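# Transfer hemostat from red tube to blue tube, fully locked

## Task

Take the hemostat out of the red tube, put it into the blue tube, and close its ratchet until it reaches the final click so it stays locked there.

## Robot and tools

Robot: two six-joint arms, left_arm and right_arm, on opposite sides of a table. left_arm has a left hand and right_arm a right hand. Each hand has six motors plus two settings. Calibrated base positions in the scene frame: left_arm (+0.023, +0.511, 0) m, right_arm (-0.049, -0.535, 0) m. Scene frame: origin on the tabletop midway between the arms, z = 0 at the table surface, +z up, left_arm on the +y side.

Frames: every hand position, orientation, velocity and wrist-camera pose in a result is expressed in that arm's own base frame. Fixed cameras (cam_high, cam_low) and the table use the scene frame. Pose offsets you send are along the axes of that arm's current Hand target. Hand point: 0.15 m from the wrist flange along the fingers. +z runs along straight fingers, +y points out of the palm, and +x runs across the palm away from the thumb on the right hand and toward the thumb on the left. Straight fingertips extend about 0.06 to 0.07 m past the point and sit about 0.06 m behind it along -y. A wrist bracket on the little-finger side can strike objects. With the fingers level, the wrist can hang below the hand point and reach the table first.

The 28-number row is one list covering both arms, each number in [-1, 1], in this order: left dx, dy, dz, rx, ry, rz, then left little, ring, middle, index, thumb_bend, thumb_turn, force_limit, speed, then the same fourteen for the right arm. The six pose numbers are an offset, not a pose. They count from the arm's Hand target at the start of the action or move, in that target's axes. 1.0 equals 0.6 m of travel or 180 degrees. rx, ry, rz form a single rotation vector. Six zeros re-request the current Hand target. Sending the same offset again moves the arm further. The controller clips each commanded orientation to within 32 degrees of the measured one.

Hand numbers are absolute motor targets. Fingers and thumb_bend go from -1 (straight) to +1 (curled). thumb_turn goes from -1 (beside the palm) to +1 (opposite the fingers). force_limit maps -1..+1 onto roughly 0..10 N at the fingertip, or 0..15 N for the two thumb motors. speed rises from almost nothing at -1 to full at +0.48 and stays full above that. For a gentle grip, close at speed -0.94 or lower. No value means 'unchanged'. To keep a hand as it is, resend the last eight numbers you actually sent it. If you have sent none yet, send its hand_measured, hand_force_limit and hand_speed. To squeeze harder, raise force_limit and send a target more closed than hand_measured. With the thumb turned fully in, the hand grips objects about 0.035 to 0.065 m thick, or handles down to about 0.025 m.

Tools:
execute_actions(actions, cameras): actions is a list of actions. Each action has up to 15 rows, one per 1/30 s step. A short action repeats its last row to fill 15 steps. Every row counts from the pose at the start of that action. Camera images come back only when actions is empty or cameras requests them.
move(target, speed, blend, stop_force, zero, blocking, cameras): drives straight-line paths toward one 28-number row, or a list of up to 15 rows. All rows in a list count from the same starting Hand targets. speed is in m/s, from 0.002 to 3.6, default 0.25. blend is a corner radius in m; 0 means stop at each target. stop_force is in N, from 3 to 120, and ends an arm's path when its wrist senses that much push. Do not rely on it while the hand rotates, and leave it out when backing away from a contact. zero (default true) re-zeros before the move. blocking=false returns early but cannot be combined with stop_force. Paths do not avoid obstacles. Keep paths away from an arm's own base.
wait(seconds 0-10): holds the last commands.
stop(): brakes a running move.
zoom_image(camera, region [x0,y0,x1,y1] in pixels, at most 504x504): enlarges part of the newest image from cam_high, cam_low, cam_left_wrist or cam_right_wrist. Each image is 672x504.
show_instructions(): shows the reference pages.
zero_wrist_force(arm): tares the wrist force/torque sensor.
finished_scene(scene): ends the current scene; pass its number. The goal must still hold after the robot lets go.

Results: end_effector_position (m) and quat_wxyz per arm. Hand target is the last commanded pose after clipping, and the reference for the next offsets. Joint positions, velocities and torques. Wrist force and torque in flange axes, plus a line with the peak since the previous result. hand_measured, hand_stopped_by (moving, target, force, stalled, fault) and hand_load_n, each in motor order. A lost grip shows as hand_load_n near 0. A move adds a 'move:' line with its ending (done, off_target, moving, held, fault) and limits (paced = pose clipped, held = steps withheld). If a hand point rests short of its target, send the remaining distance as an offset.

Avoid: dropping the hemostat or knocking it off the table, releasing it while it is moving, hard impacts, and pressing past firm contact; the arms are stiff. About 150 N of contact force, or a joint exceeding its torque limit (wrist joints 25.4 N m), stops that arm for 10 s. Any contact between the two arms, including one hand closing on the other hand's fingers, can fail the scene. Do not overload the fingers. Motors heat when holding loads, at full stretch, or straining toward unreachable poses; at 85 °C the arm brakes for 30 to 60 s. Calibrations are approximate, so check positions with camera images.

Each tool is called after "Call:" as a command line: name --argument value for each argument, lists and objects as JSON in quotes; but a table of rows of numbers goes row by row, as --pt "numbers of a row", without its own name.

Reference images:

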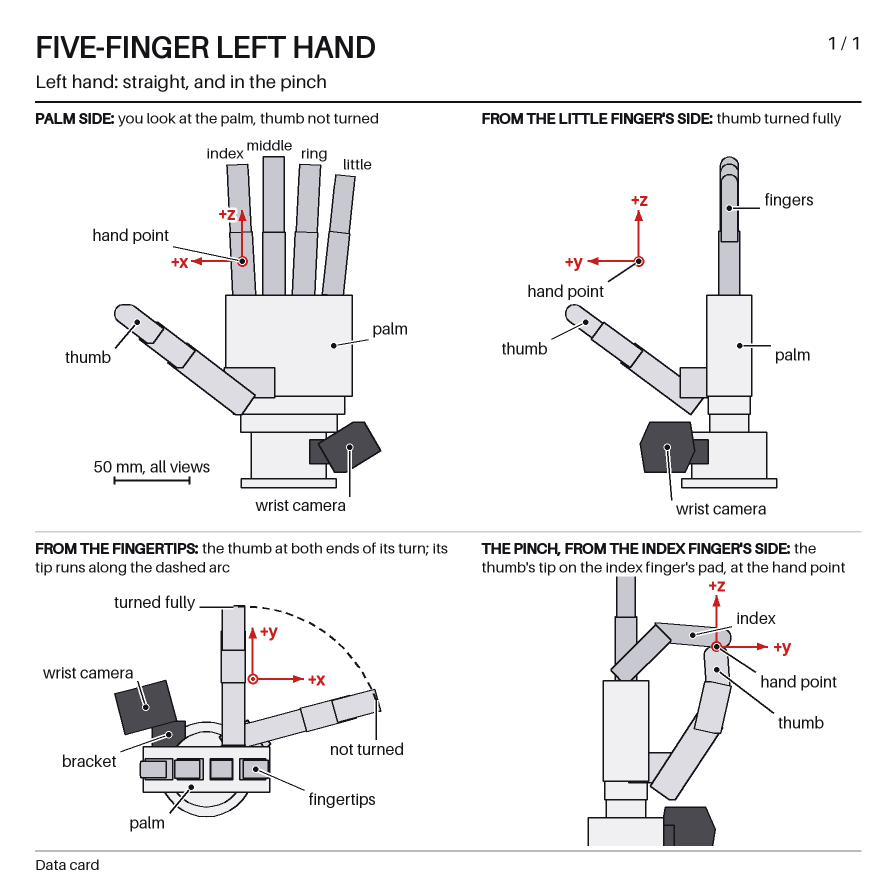

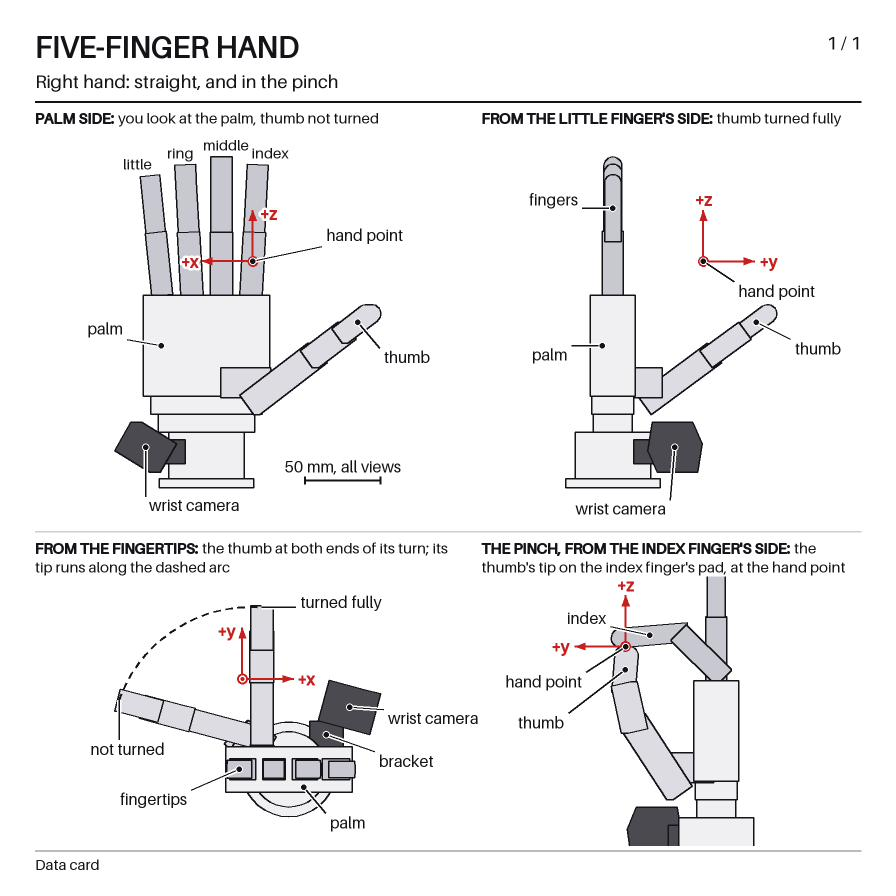

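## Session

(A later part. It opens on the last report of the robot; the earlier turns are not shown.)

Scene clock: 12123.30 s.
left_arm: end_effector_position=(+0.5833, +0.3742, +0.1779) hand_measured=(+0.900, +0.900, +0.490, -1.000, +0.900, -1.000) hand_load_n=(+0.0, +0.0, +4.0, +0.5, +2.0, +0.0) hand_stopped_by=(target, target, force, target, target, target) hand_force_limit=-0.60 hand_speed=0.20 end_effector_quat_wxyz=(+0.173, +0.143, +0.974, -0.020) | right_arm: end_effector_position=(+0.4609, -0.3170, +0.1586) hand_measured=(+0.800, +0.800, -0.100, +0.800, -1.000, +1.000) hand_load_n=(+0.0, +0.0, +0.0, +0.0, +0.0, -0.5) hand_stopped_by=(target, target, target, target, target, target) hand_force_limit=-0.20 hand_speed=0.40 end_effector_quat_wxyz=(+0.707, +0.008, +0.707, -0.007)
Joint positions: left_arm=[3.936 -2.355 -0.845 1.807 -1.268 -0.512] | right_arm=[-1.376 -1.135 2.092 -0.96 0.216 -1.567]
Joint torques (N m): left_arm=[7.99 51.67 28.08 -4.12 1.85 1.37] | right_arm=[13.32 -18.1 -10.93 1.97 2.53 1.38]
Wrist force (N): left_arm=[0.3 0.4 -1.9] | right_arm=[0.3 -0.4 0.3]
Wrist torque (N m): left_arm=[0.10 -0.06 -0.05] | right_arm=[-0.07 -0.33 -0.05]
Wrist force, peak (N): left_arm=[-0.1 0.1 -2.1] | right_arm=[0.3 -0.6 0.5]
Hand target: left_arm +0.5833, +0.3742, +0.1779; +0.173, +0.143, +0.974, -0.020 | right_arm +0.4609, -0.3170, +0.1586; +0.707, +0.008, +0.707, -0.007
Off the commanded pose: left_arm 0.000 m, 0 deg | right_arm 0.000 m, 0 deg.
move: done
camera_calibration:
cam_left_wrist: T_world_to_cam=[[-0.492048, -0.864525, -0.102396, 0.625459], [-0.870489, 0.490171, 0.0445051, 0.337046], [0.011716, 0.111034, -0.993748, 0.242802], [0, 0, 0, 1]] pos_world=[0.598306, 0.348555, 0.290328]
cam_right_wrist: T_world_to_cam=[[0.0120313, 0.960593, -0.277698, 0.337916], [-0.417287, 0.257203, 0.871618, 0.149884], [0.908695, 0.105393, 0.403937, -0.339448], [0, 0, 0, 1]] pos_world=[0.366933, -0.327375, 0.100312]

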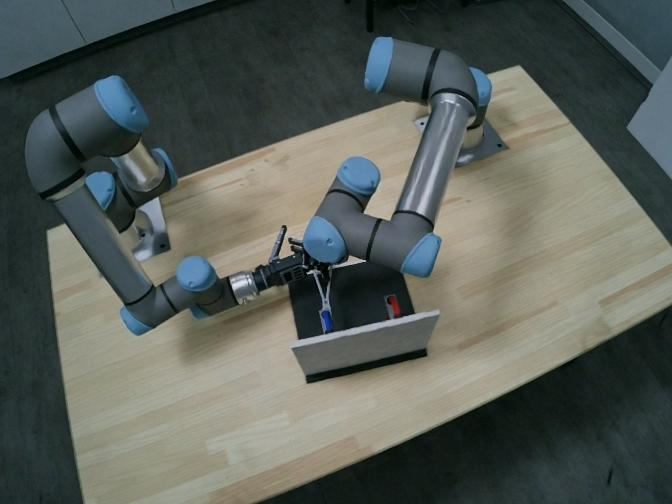

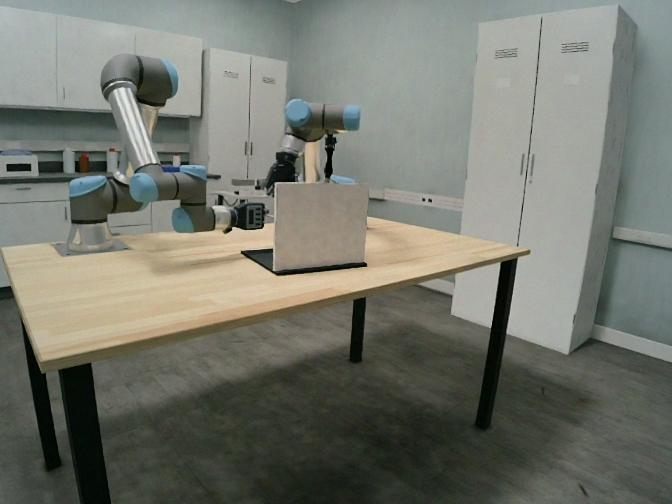

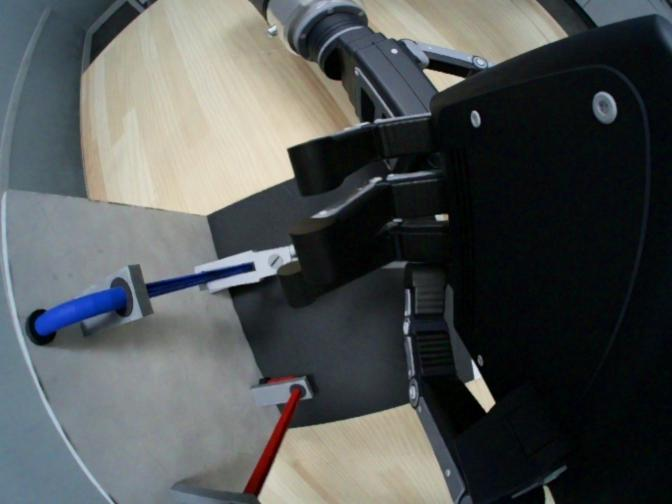

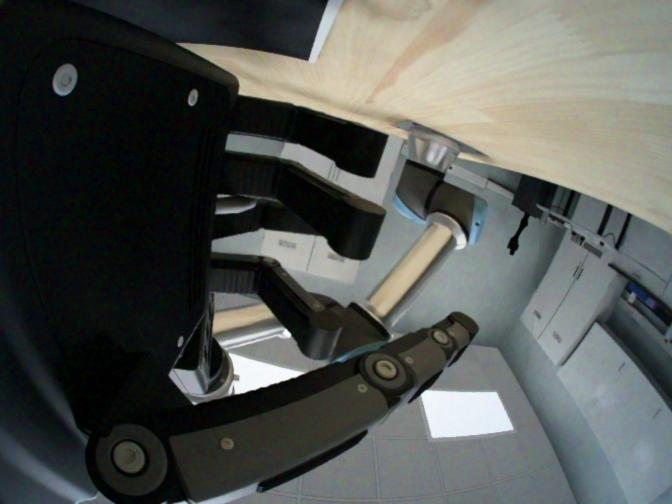

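Call:
move --target '[0,0.0333,0,0,0,0,0.9,0.9,0.9,-1,0.9,-1,-0.6,0.2,0,0,0,0,0,0,0.8,0.8,-0.1,0.8,-1,1,-0.2,0.4]' --speed 0.01 --stop_force 4 --cameras '["cam_high", "cam_left_wrist"]'

Call:
zoom_image --camera "cam_high" --region '[290, 235, 370, 345]'

Call:
zoom_image --camera "cam_left_wrist" --region '[100, 200, 340, 340]'

Scene clock: 12134.87 s.
left_arm: end_effector_position=(+0.5858, +0.3827, +0.1780) hand_measured=(+0.900, +0.900, +0.490, -1.000, +0.900, -1.000) hand_load_n=(+0.0, +0.0, +4.0, +0.0, +2.0, +0.0) hand_stopped_by=(target, target, force, target, target, target) hand_force_limit=-0.60 hand_speed=0.20 end_effector_quat_wxyz=(+0.173, +0.143, +0.974, -0.020) | right_arm: end_effector_position=(+0.4609, -0.3170, +0.1586) hand_measured=(+0.800, +0.800, -0.100, +0.800, -1.000, +1.000) hand_load_n=(+0.0, +0.0, +0.0, +0.0, +0.0, +0.0) hand_stopped_by=(target, target, target, target, target, target) hand_force_limit=-0.20 hand_speed=0.40 end_effector_quat_wxyz=(+0.707, +0.008, +0.707, -0.007)
Joint positions: left_arm=[3.943 -2.377 -0.806 1.788 -1.267 -0.505] | right_arm=[-1.376 -1.135 2.092 -0.96 0.216 -1.567]
Joint torques (N m): left_arm=[-12.52 56.53 7.18 0.68 -1.36 -2.47] | right_arm=[12.8 -19.34 -9.52 1.5 1.96 1.43]
Wrist force (N): left_arm=[0.2 -2.5 -1.7] | right_arm=[0.1 0.0 0.4]
Wrist torque (N m): left_arm=[0.11 -0.03 -0.01] | right_arm=[-0.07 -0.31 -0.05]
Wrist force, peak (N): left_arm=[0.2 -6.2 -1.6] | right_arm=[0.1 -1.3 0.4]
Hand target: left_arm +0.5858, +0.3827, +0.1780; +0.173, +0.143, +0.974, -0.020 (not the last commanded pose) | right_arm +0.4609, -0.3170, +0.1586; +0.707, +0.008, +0.707, -0.007
Off the commanded pose: left_arm 0.011 m, 0 deg | right_arm 0.000 m, 0 deg.
move: contact (left_arm)
camera_calibration:
cam_left_wrist: T_world_to_cam=[[-0.49204, -0.86454, -0.102311, 0.634072], [-0.870494, 0.490168, 0.0444553, 0.335157], [0.0117162, 0.110935, -0.993759, 0.241966], [0, 0, 0, 1]] pos_world=[0.600906, 0.357055, 0.290429]
Images, in order (width x height): cam_high 672x504, cam_left_wrist 672x504.

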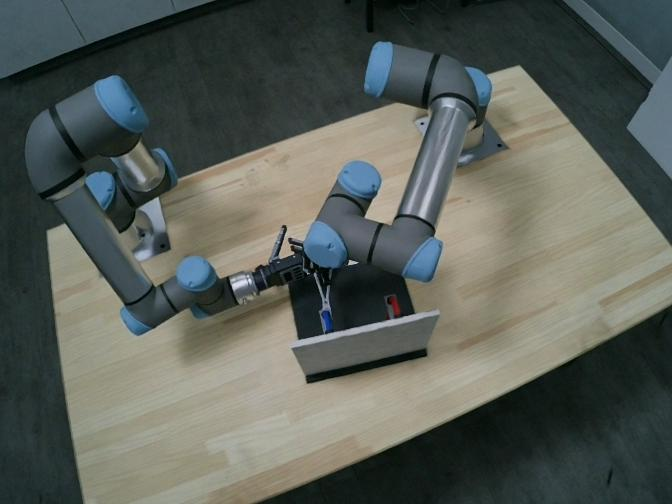

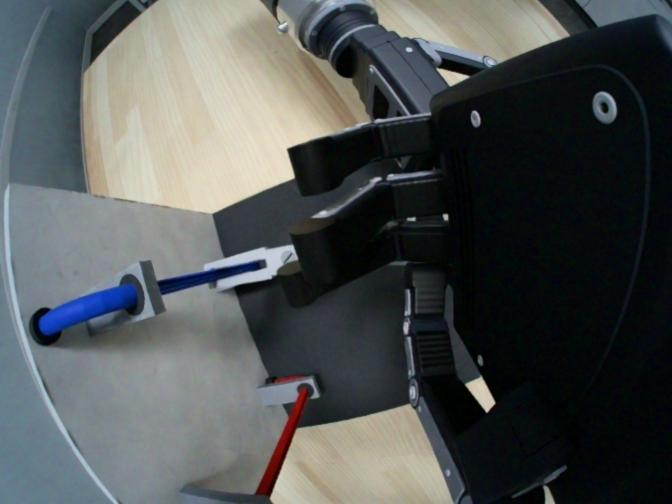

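Scaled by 4.582 from the camera's 672x504 image, which has a finer 960x720 frame.

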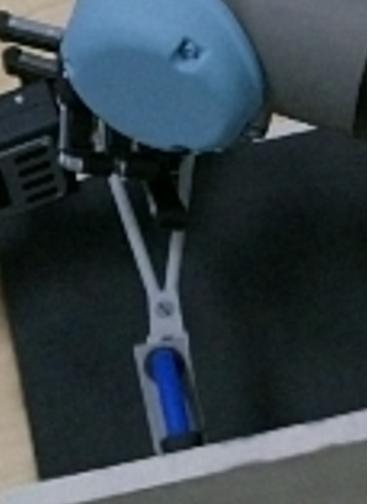

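Scaled by 2.100 from the camera's 672x504 image, which has a finer 960x720 frame.

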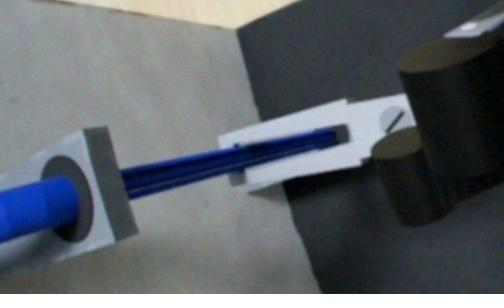

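Call:
move --target '[0,0.0167,0,0,0,0,0.9,0.9,0.9,-1,0.9,-1,-0.6,0.2,0,0,0,0,0,0,0.8,0.8,-0.1,0.8,-1,1,-0.2,0.4]' --speed 0.006 --stop_force 10 --cameras '["cam_high", "cam_left_wrist"]'

Call:
zoom_image --camera "cam_high" --region '[290, 235, 370, 345]'

Call:
zoom_image --camera "cam_left_wrist" --region '[100, 200, 340, 340]'

Scene clock: 12159.57 s.
left_arm: end_effector_position=(+0.5886, +0.3923, +0.1781) hand_measured=(+0.900, +0.900, +0.490, -1.000, +0.900, -1.000) hand_load_n=(+0.0, +0.0, +4.0, +0.5, +2.0, +0.0) hand_stopped_by=(target, target, force, target, target, target) hand_force_limit=-0.60 hand_speed=0.20 end_effector_quat_wxyz=(+0.173, +0.143, +0.974, -0.020) | right_arm: end_effector_position=(+0.4609, -0.3170, +0.1586) hand_measured=(+0.800, +0.800, -0.100, +0.800, -1.000, +1.000) hand_load_n=(+0.0, +0.0, +0.0, +0.0, +0.0, -0.5) hand_stopped_by=(target, target, target, target, target, target) hand_force_limit=-0.20 hand_speed=0.40 end_effector_quat_wxyz=(+0.707, +0.008, +0.707, -0.007)
Joint positions: left_arm=[3.951 -2.404 -0.759 1.765 -1.266 -0.497] | right_arm=[-1.376 -1.135 2.092 -0.96 0.216 -1.567]
Joint torques (N m): left_arm=[-0.07 57.3 7.86 1.71 1.34 -0.34] | right_arm=[12.41 -18.11 -8.33 1.39 -0.45 1.49]
Wrist force (N): left_arm=[2.2 -5.3 -2.5] | right_arm=[0.2 -0.7 -1.2]
Wrist torque (N m): left_arm=[0.14 0.10 0.12] | right_arm=[0.00 -0.27 -0.05]
Wrist force, peak (N): left_arm=[0.7 -8.8 -1.3] | right_arm=[0.1 -1.8 -1.6]
Hand target: left_arm +0.5886, +0.3923, +0.1781; +0.173, +0.143, +0.974, -0.020 | right_arm +0.4609, -0.3170, +0.1586; +0.707, +0.008, +0.707, -0.007
Off the commanded pose: left_arm 0.000 m, 0 deg | right_arm 0.000 m, 0 deg.
move: done
camera_calibration:
cam_left_wrist: T_world_to_cam=[[-0.49204, -0.86454, -0.102311, 0.64376], [-0.870494, 0.490168, 0.0444553, 0.332885], [0.0117162, 0.110935, -0.993759, 0.240967], [0, 0, 0, 1]] pos_world=[0.603706, 0.366655, 0.290529]
Images, in order (width x height): cam_high 672x504, cam_left_wrist 672x504.

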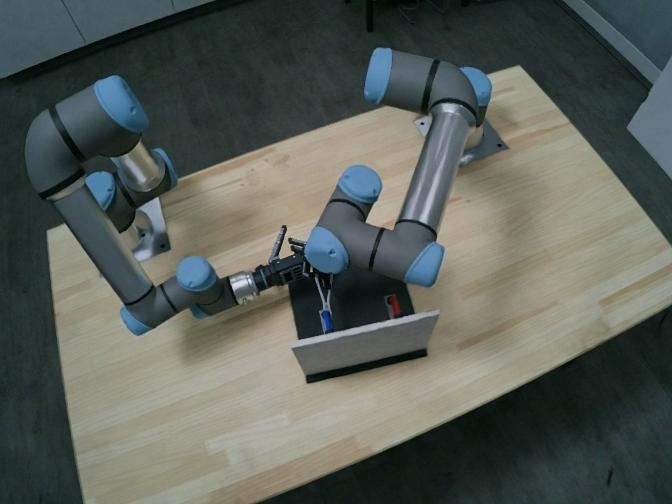

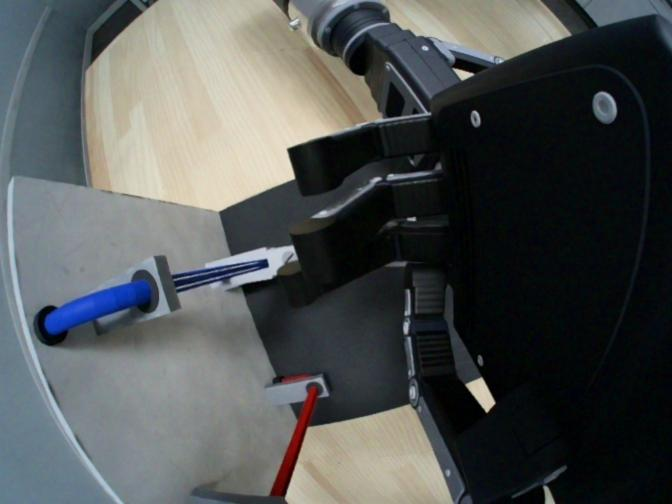

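Scaled by 4.582 from the camera's 672x504 image, which has a finer 960x720 frame.

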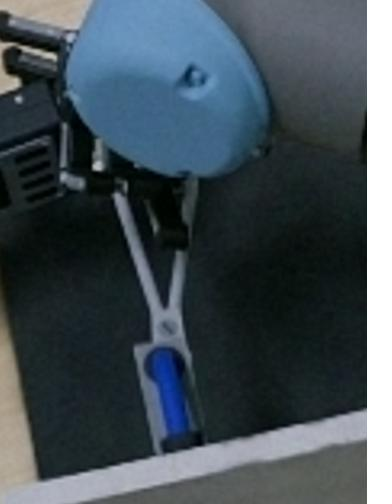

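Scaled by 2.100 from the camera's 672x504 image, which has a finer 960x720 frame.

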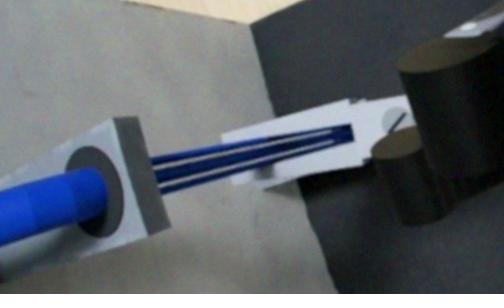

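Call:
move --target '[0,0.0167,0,0,0,0,0.9,0.9,0.9,-1,0.9,-1,-0.6,0.2,0,0,0,0,0,0,0.8,0.8,-0.1,0.8,-1,1,-0.2,0.4]' --speed 0.006 --stop_force 12 --cameras '["cam_high", "cam_left_wrist"]'

Call:
zoom_image --camera "cam_high" --region '[290, 235, 370, 345]'

Call:
zoom_image --camera "cam_left_wrist" --region '[100, 200, 340, 340]'

Scene clock: 12174.50 s.
left_arm: end_effector_position=(+0.5915, +0.4019, +0.1782) hand_measured=(+0.900, +0.900, +0.490, -1.000, +0.900, -1.000) hand_load_n=(+0.0, +0.0, +4.0, +0.5, +2.0, +0.0) hand_stopped_by=(target, target, force, target, target, target) hand_force_limit=-0.60 hand_speed=0.20 end_effector_quat_wxyz=(+0.173, +0.143, +0.974, -0.020) | right_arm: end_effector_position=(+0.4609, -0.3170, +0.1586) hand_measured=(+0.800, +0.800, -0.100, +0.800, -1.000, +1.000) hand_load_n=(+0.0, +0.0, +0.0, +0.0, +0.0, -0.5) hand_stopped_by=(target, target, target, target, target, target) hand_force_limit=-0.20 hand_speed=0.40 end_effector_quat_wxyz=(+0.707, +0.008, +0.707, -0.007)
Joint positions: left_arm=[3.958 -2.432 -0.708 1.74 -1.265 -0.489] | right_arm=[-1.376 -1.135 2.092 -0.96 0.216 -1.567]
Joint torques (N m): left_arm=[1.2 58.41 8.28 2 1.13 -0.17] | right_arm=[12.89 -19.23 -8.33 1.47 -1.91 1.19]
Wrist force (N): left_arm=[2.3 -6.9 -2.6] | right_arm=[0.5 -0.3 -1.3]
Wrist torque (N m): left_arm=[0.15 0.11 0.12] | right_arm=[0.05 -0.30 -0.01]
Wrist force, peak (N): left_arm=[2.8 -7.9 -2.8] | right_arm=[0.2 -0.3 -1.7]
Hand target: left_arm +0.5915, +0.4019, +0.1782; +0.173, +0.143, +0.974, -0.020 | right_arm +0.4609, -0.3170, +0.1586; +0.707, +0.008, +0.707, -0.007
Off the commanded pose: left_arm 0.000 m, 0 deg | right_arm 0.000 m, 0 deg.
move: done
camera_calibration:
cam_left_wrist: T_world_to_cam=[[-0.49204, -0.86454, -0.102311, 0.653497], [-0.870494, 0.490168, 0.0444553, 0.330699], [0.0117162, 0.110935, -0.993759, 0.239968], [0, 0, 0, 1]] pos_world=[0.606606, 0.376255, 0.290629]
Images, in order (width x height): cam_high 672x504, cam_left_wrist 672x504.

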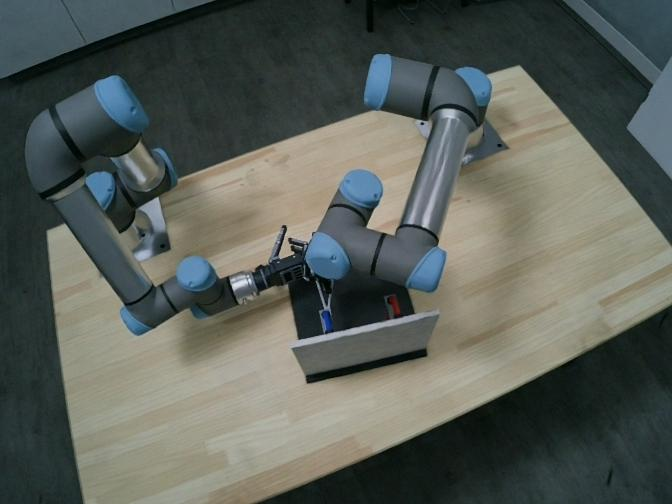

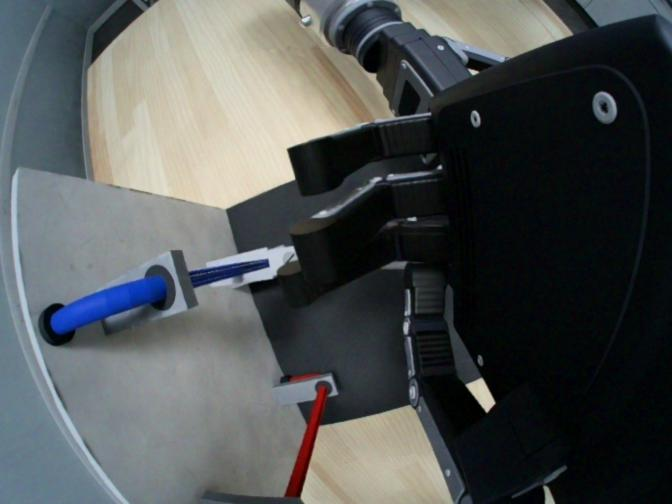

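Scaled by 4.582 from the camera's 672x504 image, which has a finer 960x720 frame.

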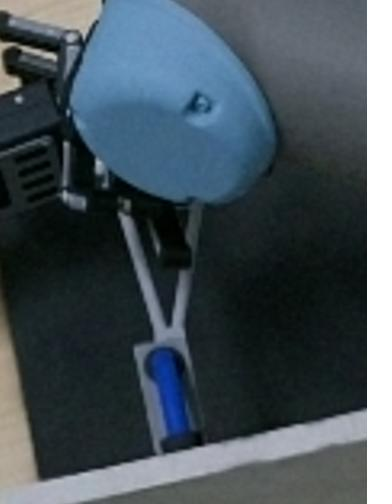

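Scaled by 2.100 from the camera's 672x504 image, which has a finer 960x720 frame.

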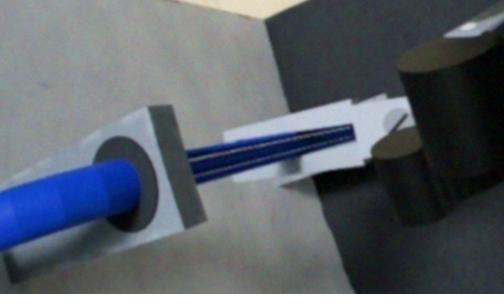

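Call:
move --target '[0,0.01,0,0,0,0,0.9,0.9,0.9,-1,0.9,-1,-0.6,0.2,0,0,0,0,0,0,0.8,0.8,-0.1,0.8,-1,1,-0.2,0.4]' --speed 0.006 --stop_force 10 --cameras '["cam_high", "cam_left_wrist"]'

Call:
zoom_image --camera "cam_high" --region '[290, 235, 370, 345]'

Call:
zoom_image --camera "cam_left_wrist" --region '[160, 220, 300, 310]'

Scene clock: 12240.00 s.
left_arm: end_effector_position=(+0.5932, +0.4076, +0.1783) hand_measured=(+0.900, +0.900, +0.490, -1.000, +0.900, -1.000) hand_load_n=(+0.0, +0.0, +4.0, +1.0, +2.0, +0.5) hand_stopped_by=(target, target, force, target, target, target) hand_force_limit=-0.60 hand_speed=0.20 end_effector_quat_wxyz=(+0.173, +0.143, +0.974, -0.020) | right_arm: end_effector_position=(+0.4609, -0.3170, +0.1586) hand_measured=(+0.800, +0.800, -0.100, +0.800, -1.000, +1.000) hand_load_n=(+0.0, +0.0, +0.0, +0.0, +0.0, +0.0) hand_stopped_by=(target, target, target, target, target, target) hand_force_limit=-0.20 hand_speed=0.40 end_effector_quat_wxyz=(+0.707, +0.008, +0.707, -0.007)
Joint positions: left_arm=[3.962 -2.45 -0.676 1.724 -1.264 -0.485] | right_arm=[-1.376 -1.135 2.092 -0.96 0.216 -1.567]
Joint torques (N m): left_arm=[2.51 58.75 9.05 2.34 1.03 0.09] | right_arm=[12.34 -18.38 -9.08 1.22 -1.85 0.91]
Wrist force (N): left_arm=[2.2 -7.8 -2.5] | right_arm=[0.1 0.2 -0.9]
Wrist torque (N m): left_arm=[0.20 0.08 0.09] | right_arm=[0.04 -0.28 -0.02]
Wrist force, peak (N): left_arm=[2.7 -8.7 -2.4] | right_arm=[0.2 -0.5 -1.6]
Hand target: left_arm +0.5932, +0.4076, +0.1783; +0.173, +0.143, +0.974, -0.020 | right_arm +0.4609, -0.3170, +0.1586; +0.707, +0.008, +0.707, -0.007
Off the commanded pose: left_arm 0.000 m, 0 deg | right_arm 0.000 m, 0 deg.
move: done
camera_calibration:
cam_left_wrist: T_world_to_cam=[[-0.49204, -0.86454, -0.102311, 0.659271], [-0.870494, 0.490168, 0.0444553, 0.329381], [0.0117162, 0.110935, -0.993759, 0.239415], [0, 0, 0, 1]] pos_world=[0.608306, 0.381955, 0.290729]
Images, in order (width x height): cam_high 672x504, cam_left_wrist 672x504.

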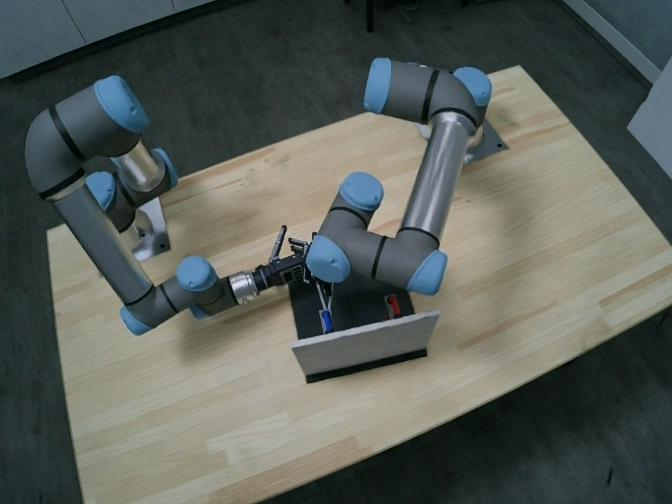

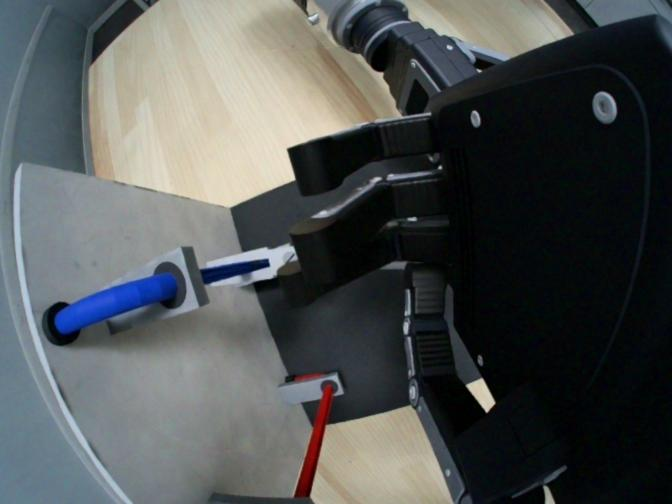

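Scaled by 4.582 from the camera's 672x504 image, which has a finer 960x720 frame.

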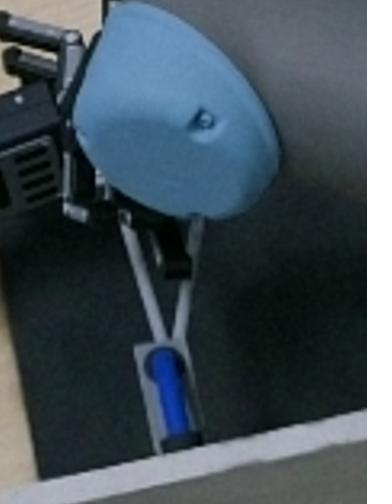

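Scaled by 3.600 from the camera's 672x504 image, which has a finer 960x720 frame.

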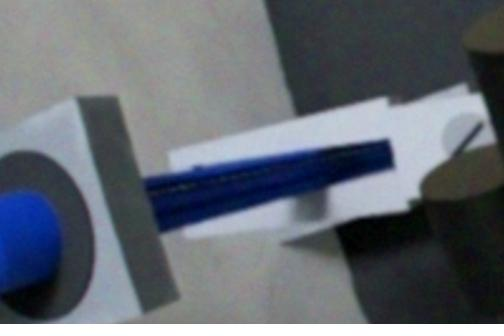

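Call:
move --target '[0,0.0117,0,0,0,0,0.9,0.9,0.9,-1,0.9,-1,-0.6,0.2,0,0,0,0,0,0,0.8,0.8,-0.1,0.8,-1,1,-0.2,0.4]' --speed 0.006 --stop_force 10 --cameras '["cam_high", "cam_left_wrist"]'

Call:
zoom_image --camera "cam_high" --region '[290, 235, 370, 345]'

Call:
zoom_image --camera "cam_left_wrist" --region '[160, 220, 300, 310]'

Scene clock: 12266.77 s.
left_arm: end_effector_position=(+0.5952, +0.4144, +0.1784) hand_measured=(+0.900, +0.900, +0.490, -1.000, +0.900, -1.000) hand_load_n=(+0.0, +0.0, +4.0, +1.0, +2.0, +0.0) hand_stopped_by=(target, target, force, target, target, target) hand_force_limit=-0.60 hand_speed=0.20 end_effector_quat_wxyz=(+0.173, +0.143, +0.974, -0.020) | right_arm: end_effector_position=(+0.4609, -0.3170, +0.1586) hand_measured=(+0.800, +0.800, -0.100, +0.800, -1.000, +1.000) hand_load_n=(+0.0, +0.0, +0.5, +0.0, +0.0, +0.0) hand_stopped_by=(target, target, target, target, target, target) hand_force_limit=-0.20 hand_speed=0.40 end_effector_quat_wxyz=(+0.707, +0.008, +0.707, -0.007)
Joint positions: left_arm=[3.967 -2.471 -0.636 1.705 -1.263 -0.479] | right_arm=[-1.376 -1.135 2.092 -0.96 0.216 -1.567]
Joint torques (N m): left_arm=[4.5 59.83 8.91 2.46 0.44 0.19] | right_arm=[12.68 -18.79 -7.75 1.41 -1.84 0.81]
Wrist force (N): left_arm=[1.1 -9.8 -1.5] | right_arm=[0.1 0.1 0.2]
Wrist torque (N m): left_arm=[0.20 0.02 0.02] | right_arm=[-0.05 -0.36 -0.02]
Wrist force, peak (N): left_arm=[1.0 -10.7 -1.4] | right_arm=[0.0 0.3 -1.5]
Hand target: left_arm +0.5952, +0.4143, +0.1784; +0.173, +0.143, +0.974, -0.020 | right_arm +0.4609, -0.3170, +0.1586; +0.707, +0.008, +0.707, -0.007
Off the commanded pose: left_arm 0.000 m, 0 deg | right_arm 0.000 m, 0 deg.
move: done
camera_calibration:
cam_left_wrist: T_world_to_cam=[[-0.49204, -0.86454, -0.102311, 0.666144], [-0.870494, 0.490168, 0.0444553, 0.327784], [0.0117162, 0.110935, -0.993759, 0.238736], [0, 0, 0, 1]] pos_world=[0.610306, 0.388755, 0.290829]
Images, in order (width x height): cam_high 672x504, cam_left_wrist 672x504.

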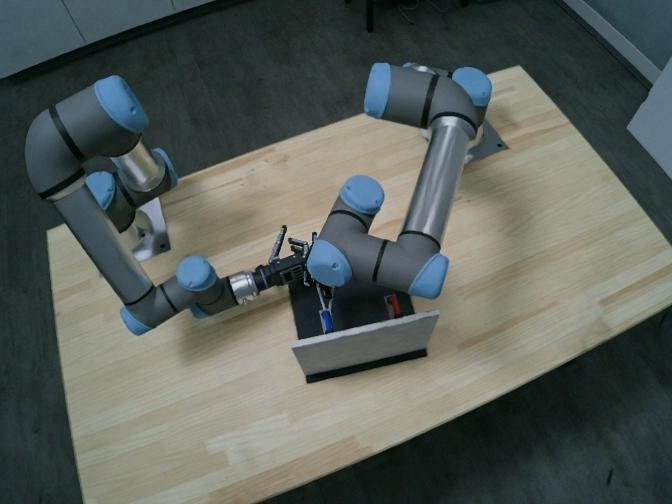

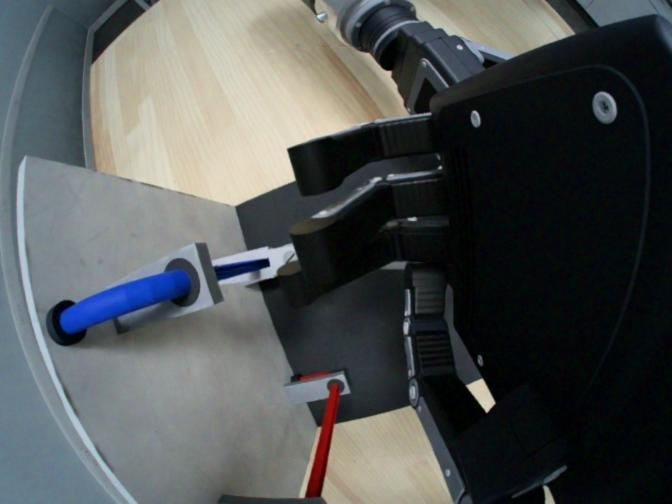

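Scaled by 4.582 from the camera's 672x504 image, which has a finer 960x720 frame.

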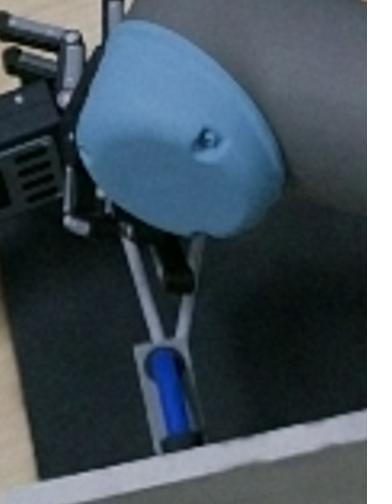

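Scaled by 3.600 from the camera's 672x504 image, which has a finer 960x720 frame.

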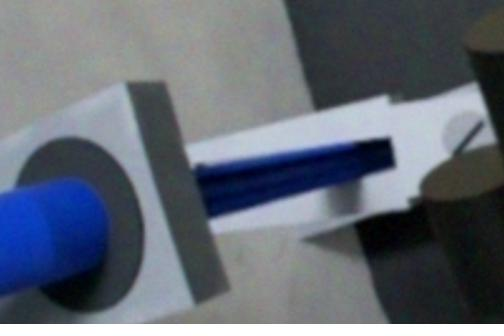

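Call:
move --target '[0,0.005,0,0,0,0,0.9,0.9,0.9,-1,0.9,-1,-0.6,0.2,0,0,0,0,0,0,0.8,0.8,-0.1,0.8,-1,1,-0.2,0.4]' --speed 0.006 --stop_force 10 --cameras '["cam_left_wrist"]'

Call:
zoom_image --camera "cam_left_wrist" --region '[190, 220, 310, 300]'

Scene clock: 12282.43 s.
left_arm: end_effector_position=(+0.5961, +0.4172, +0.1784) hand_measured=(+0.900, +0.900, +0.490, -1.000, +0.900, -1.000) hand_load_n=(+0.0, +0.0, +4.0, +1.0, +2.0, +0.5) hand_stopped_by=(target, target, force, target, target, target) hand_force_limit=-0.60 hand_speed=0.20 end_effector_quat_wxyz=(+0.173, +0.143, +0.974, -0.020) | right_arm: end_effector_position=(+0.4609, -0.3170, +0.1586) hand_measured=(+0.800, +0.800, -0.100, +0.800, -1.000, +1.000) hand_load_n=(+0.0, +0.0, +0.0, +0.0, +0.0, +0.0) hand_stopped_by=(target, target, target, target, target, target) hand_force_limit=-0.20 hand_speed=0.40 end_effector_quat_wxyz=(+0.707, +0.008, +0.707, -0.007)
Joint positions: left_arm=[3.969 -2.481 -0.618 1.696 -1.263 -0.477] | right_arm=[-1.376 -1.135 2.092 -0.96 0.216 -1.567]
Joint torques (N m): left_arm=[6.94 59.7 8.76 2.7 0.33 0.25] | right_arm=[12.73 -19.42 -6.81 1.28 -1.51 0.7]
Wrist force (N): left_arm=[1.2 -10.2 -1.7] | right_arm=[0.0 0.1 0.5]
Wrist torque (N m): left_arm=[0.26 0.02 0.01] | right_arm=[-0.07 -0.34 -0.03]
Wrist force, peak (N): left_arm=[1.4 -11.5 -1.5] | right_arm=[-0.3 0.3 0.6]
Hand target: left_arm +0.5961, +0.4172, +0.1784; +0.173, +0.143, +0.974, -0.020 | right_arm +0.4609, -0.3170, +0.1586; +0.707, +0.008, +0.707, -0.007
Off the commanded pose: left_arm 0.000 m, 0 deg | right_arm 0.000 m, 0 deg.
move: done
camera_calibration:
cam_left_wrist: T_world_to_cam=[[-0.49204, -0.86454, -0.102311, 0.668959], [-0.870494, 0.490168, 0.0444553, 0.327108], [0.0117162, 0.110935, -0.993759, 0.238416], [0, 0, 0, 1]] pos_world=[0.611106, 0.391555, 0.290829]
Images, in order (width x height): cam_left_wrist 672x504.

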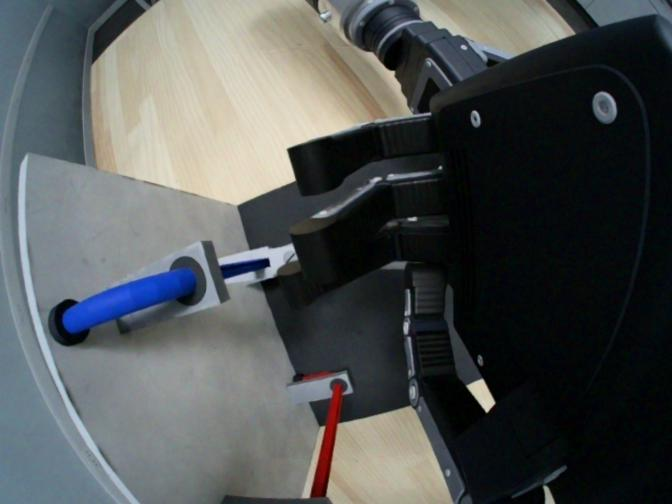

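Scaled by 4.200 from the camera's 672x504 image, which has a finer 960x720 frame.

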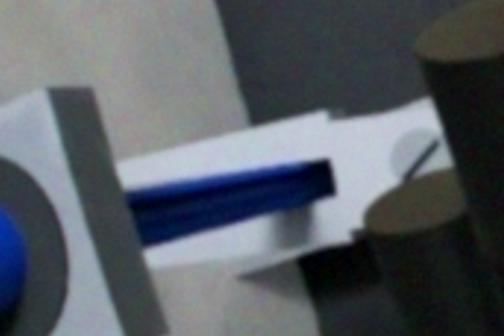

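Call:
execute_actions --actions '[]' --cameras '["cam_low", "cam_right_wrist"]'

Call:
zoom_image --camera "cam_low" --region '[235, 182, 290, 232]'

Call:
zoom_image --camera "cam_right_wrist" --region '[150, 50, 400, 300]'

Scene clock: 12298.07 s.
left_arm: end_effector_position=(+0.5961, +0.4172, +0.1784) hand_measured=(+0.900, +0.900, +0.490, -1.000, +0.900, -1.000) hand_load_n=(+0.0, +0.0, +4.0, +1.0, +2.0, +0.0) hand_stopped_by=(target, target, force, target, target, target) hand_force_limit=-0.60 hand_speed=0.20 end_effector_quat_wxyz=(+0.173, +0.143, +0.974, -0.020) | right_arm: end_effector_position=(+0.4609, -0.3170, +0.1586) hand_measured=(+0.800, +0.800, -0.100, +0.800, -1.000, +1.000) hand_load_n=(+0.0, +0.0, +0.0, +0.0, +0.0, +0.0) hand_stopped_by=(target, target, target, target, target, target) hand_force_limit=-0.20 hand_speed=0.40 end_effector_quat_wxyz=(+0.707, +0.008, +0.707, -0.007)
Joint positions: left_arm=[3.969 -2.481 -0.618 1.696 -1.263 -0.477] | right_arm=[-1.376 -1.135 2.092 -0.96 0.216 -1.567]
Joint velocities: within noise
Joint torques (N m): left_arm=[-8.53 59.79 9.02 2.66 -1.26 -2.16] | right_arm=[12.07 -19.41 -7.17 1.46 -1.73 0.79]
Motor temperatures (°C): left_arm=[24 37 28 33 31 32] | right_arm=[24 27 27 31 33 29]
Wrist force (N): left_arm=[1.5 -10.3 -1.6] | right_arm=[-0.2 0.1 0.3]
Wrist torque (N m): left_arm=[0.24 -0.03 0.04] | right_arm=[-0.06 -0.32 -0.04]
Wrist force, peak (N): left_arm=[1.2 -10.7 -1.3] | right_arm=[-0.3 0.1 0.5]
Hand target: left_arm +0.5961, +0.4172, +0.1784; +0.173, +0.143, +0.974, -0.020 | right_arm +0.4609, -0.3170, +0.1586; +0.707, +0.008, +0.707, -0.007
Off the commanded pose: left_arm 0.000 m, 0 deg | right_arm 0.000 m, 0 deg.
camera_calibration:
cam_right_wrist: T_world_to_cam=[[0.0120313, 0.960593, -0.277698, 0.337916], [-0.417287, 0.257203, 0.871618, 0.149884], [0.908695, 0.105393, 0.403937, -0.339448], [0, 0, 0, 1]] pos_world=[0.366933, -0.327375, 0.100312]
Images, in order (width x height): cam_low 672x504, cam_right_wrist 672x504.

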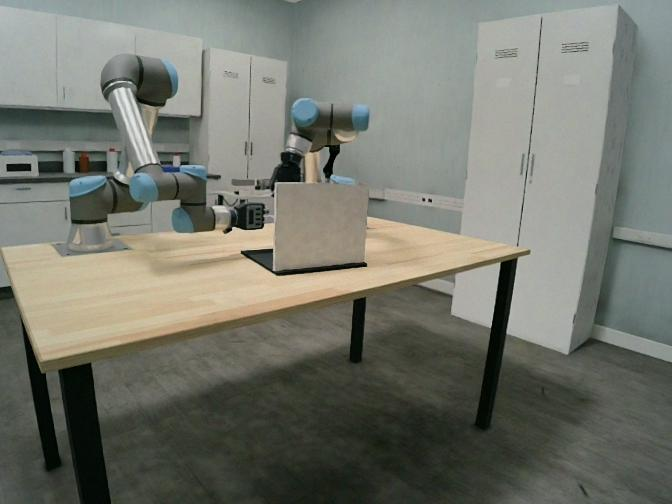

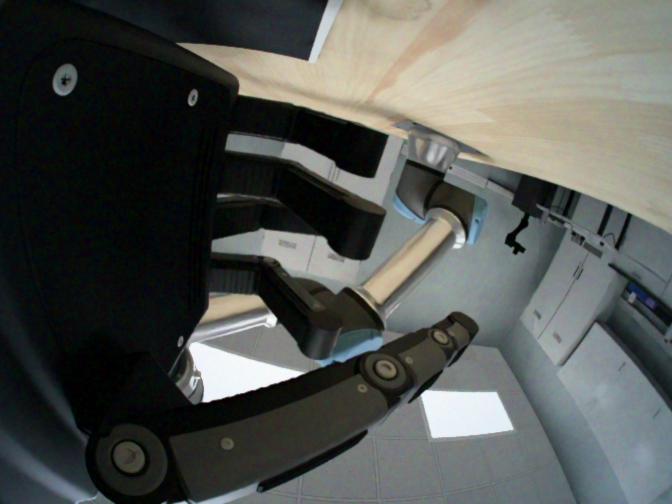

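Scaled by 9.164 from the camera's 672x504 image, which has a finer 960x720 frame.

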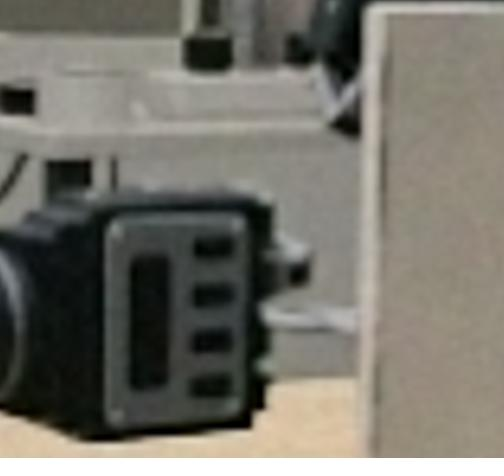

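Scaled by 2.016 from the camera's 672x504 image, which has a finer 960x720 frame.

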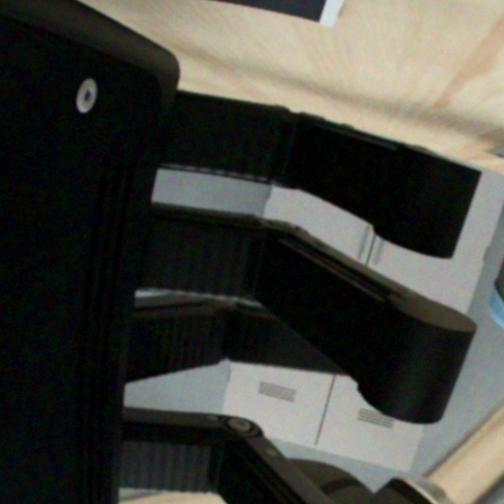

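Call:
move --target '[0,0,0,0,0,0,0.9,0.9,0.9,-1,0.9,-1,-0.6,0.2,0,-0.0467,-0.0123,0,0,0,0.8,0.8,-0.1,0.8,-1,1,-0.2,0.4]' --speed 0.015 --stop_force 6 --cameras '["cam_low", "cam_left_wrist", "cam_high"]'

Call:
zoom_image --camera "cam_low" --region '[235, 182, 290, 232]'

Call:
zoom_image --camera "cam_high" --region '[290, 235, 370, 345]'

Scene clock: 12333.23 s.
left_arm: end_effector_position=(+0.5961, +0.4172, +0.1784) hand_measured=(+0.900, +0.900, +0.490, -1.000, +0.900, -1.000) hand_load_n=(+0.0, +0.0, +4.0, +1.5, +2.0, +0.0) hand_stopped_by=(target, target, force, target, target, target) hand_force_limit=-0.60 hand_speed=0.20 end_effector_quat_wxyz=(+0.173, +0.143, +0.974, -0.020) | right_arm: end_effector_position=(+0.4529, -0.3449, +0.1586) hand_measured=(+0.800, +0.800, -0.100, +0.800, -1.000, +1.000) hand_load_n=(+0.0, +0.0, +0.0, +0.0, +0.0, +0.0) hand_stopped_by=(target, target, target, target, target, target) hand_force_limit=-0.20 hand_speed=0.40 end_effector_quat_wxyz=(+0.707, +0.008, +0.707, -0.007)
Joint positions: left_arm=[3.969 -2.481 -0.618 1.696 -1.263 -0.477] | right_arm=[-1.406 -1.101 2.03 -0.933 0.185 -1.566]
Joint torques (N m): left_arm=[-8.72 54.82 8.86 2.26 -1.16 -2.06] | right_arm=[13.55 -42.77 -2.51 -2.37 2.49 -1.4]
Wrist force (N): left_arm=[1.1 -9.9 -2.6] | right_arm=[0.6 -0.2 0.1]
Wrist torque (N m): left_arm=[0.27 -0.01 0.02] | right_arm=[-0.07 -0.33 -0.05]
Wrist force, peak (N): left_arm=[1.1 -10.8 -1.6] | right_arm=[0.5 0.7 -0.3]
Hand target: left_arm +0.5961, +0.4172, +0.1784; +0.173, +0.143, +0.974, -0.020 | right_arm +0.4529, -0.3449, +0.1586; +0.707, +0.008, +0.707, -0.007
Off the commanded pose: left_arm 0.000 m, 0 deg | right_arm 0.000 m, 0 deg.
move: done
camera_calibration:
cam_left_wrist: T_world_to_cam=[[-0.49204, -0.86454, -0.102311, 0.669008], [-0.870494, 0.490168, 0.0444553, 0.327195], [0.0117162, 0.110935, -0.993759, 0.238415], [0, 0, 0, 1]] pos_world=[0.611206, 0.391555, 0.290829]
Images, in order (width x height): cam_high 672x504, cam_low 672x504, cam_left_wrist 672x504.

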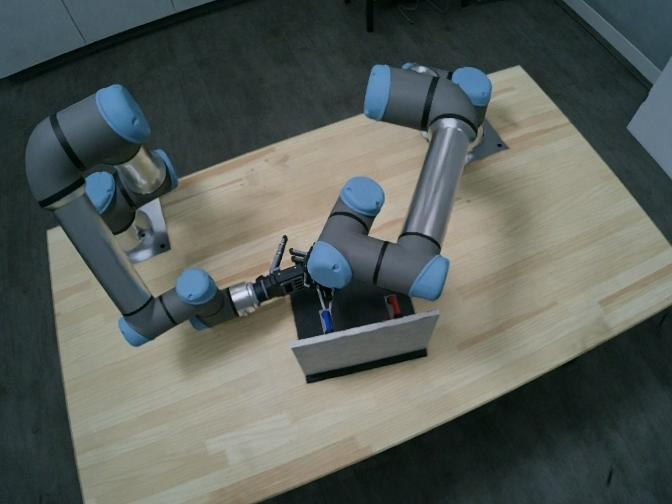

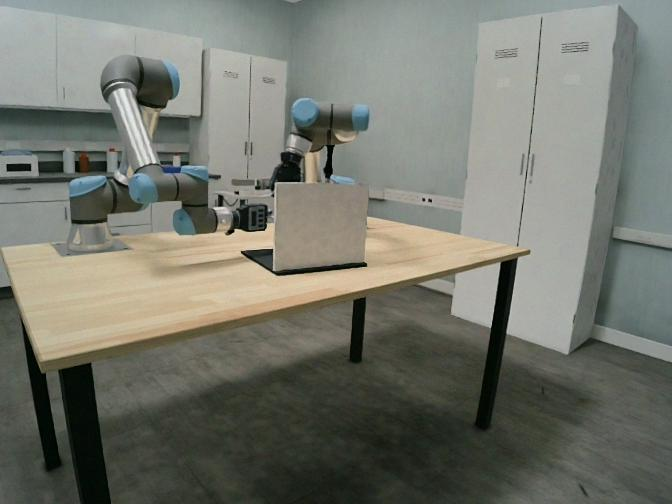

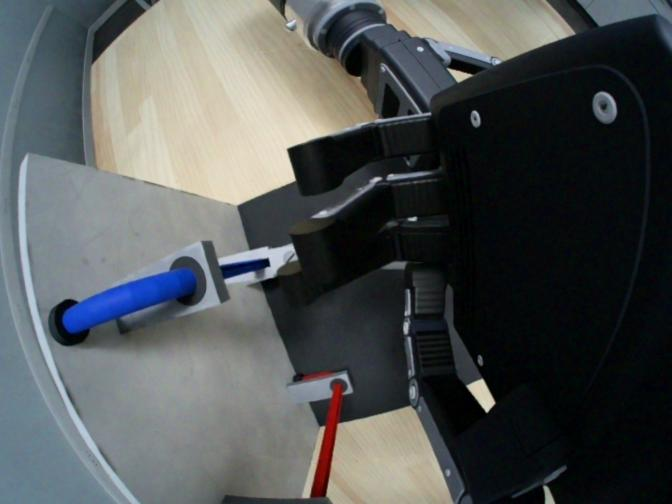

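Scaled by 9.164 from the camera's 672x504 image, which has a finer 960x720 frame.

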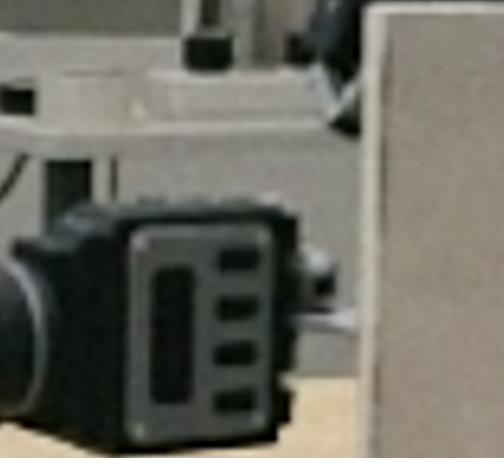

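Scaled by 4.582 from the camera's 672x504 image, which has a finer 960x720 frame.

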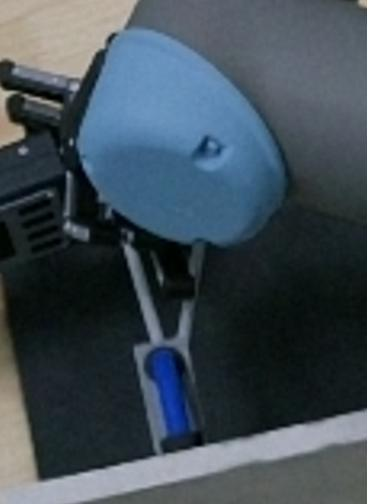

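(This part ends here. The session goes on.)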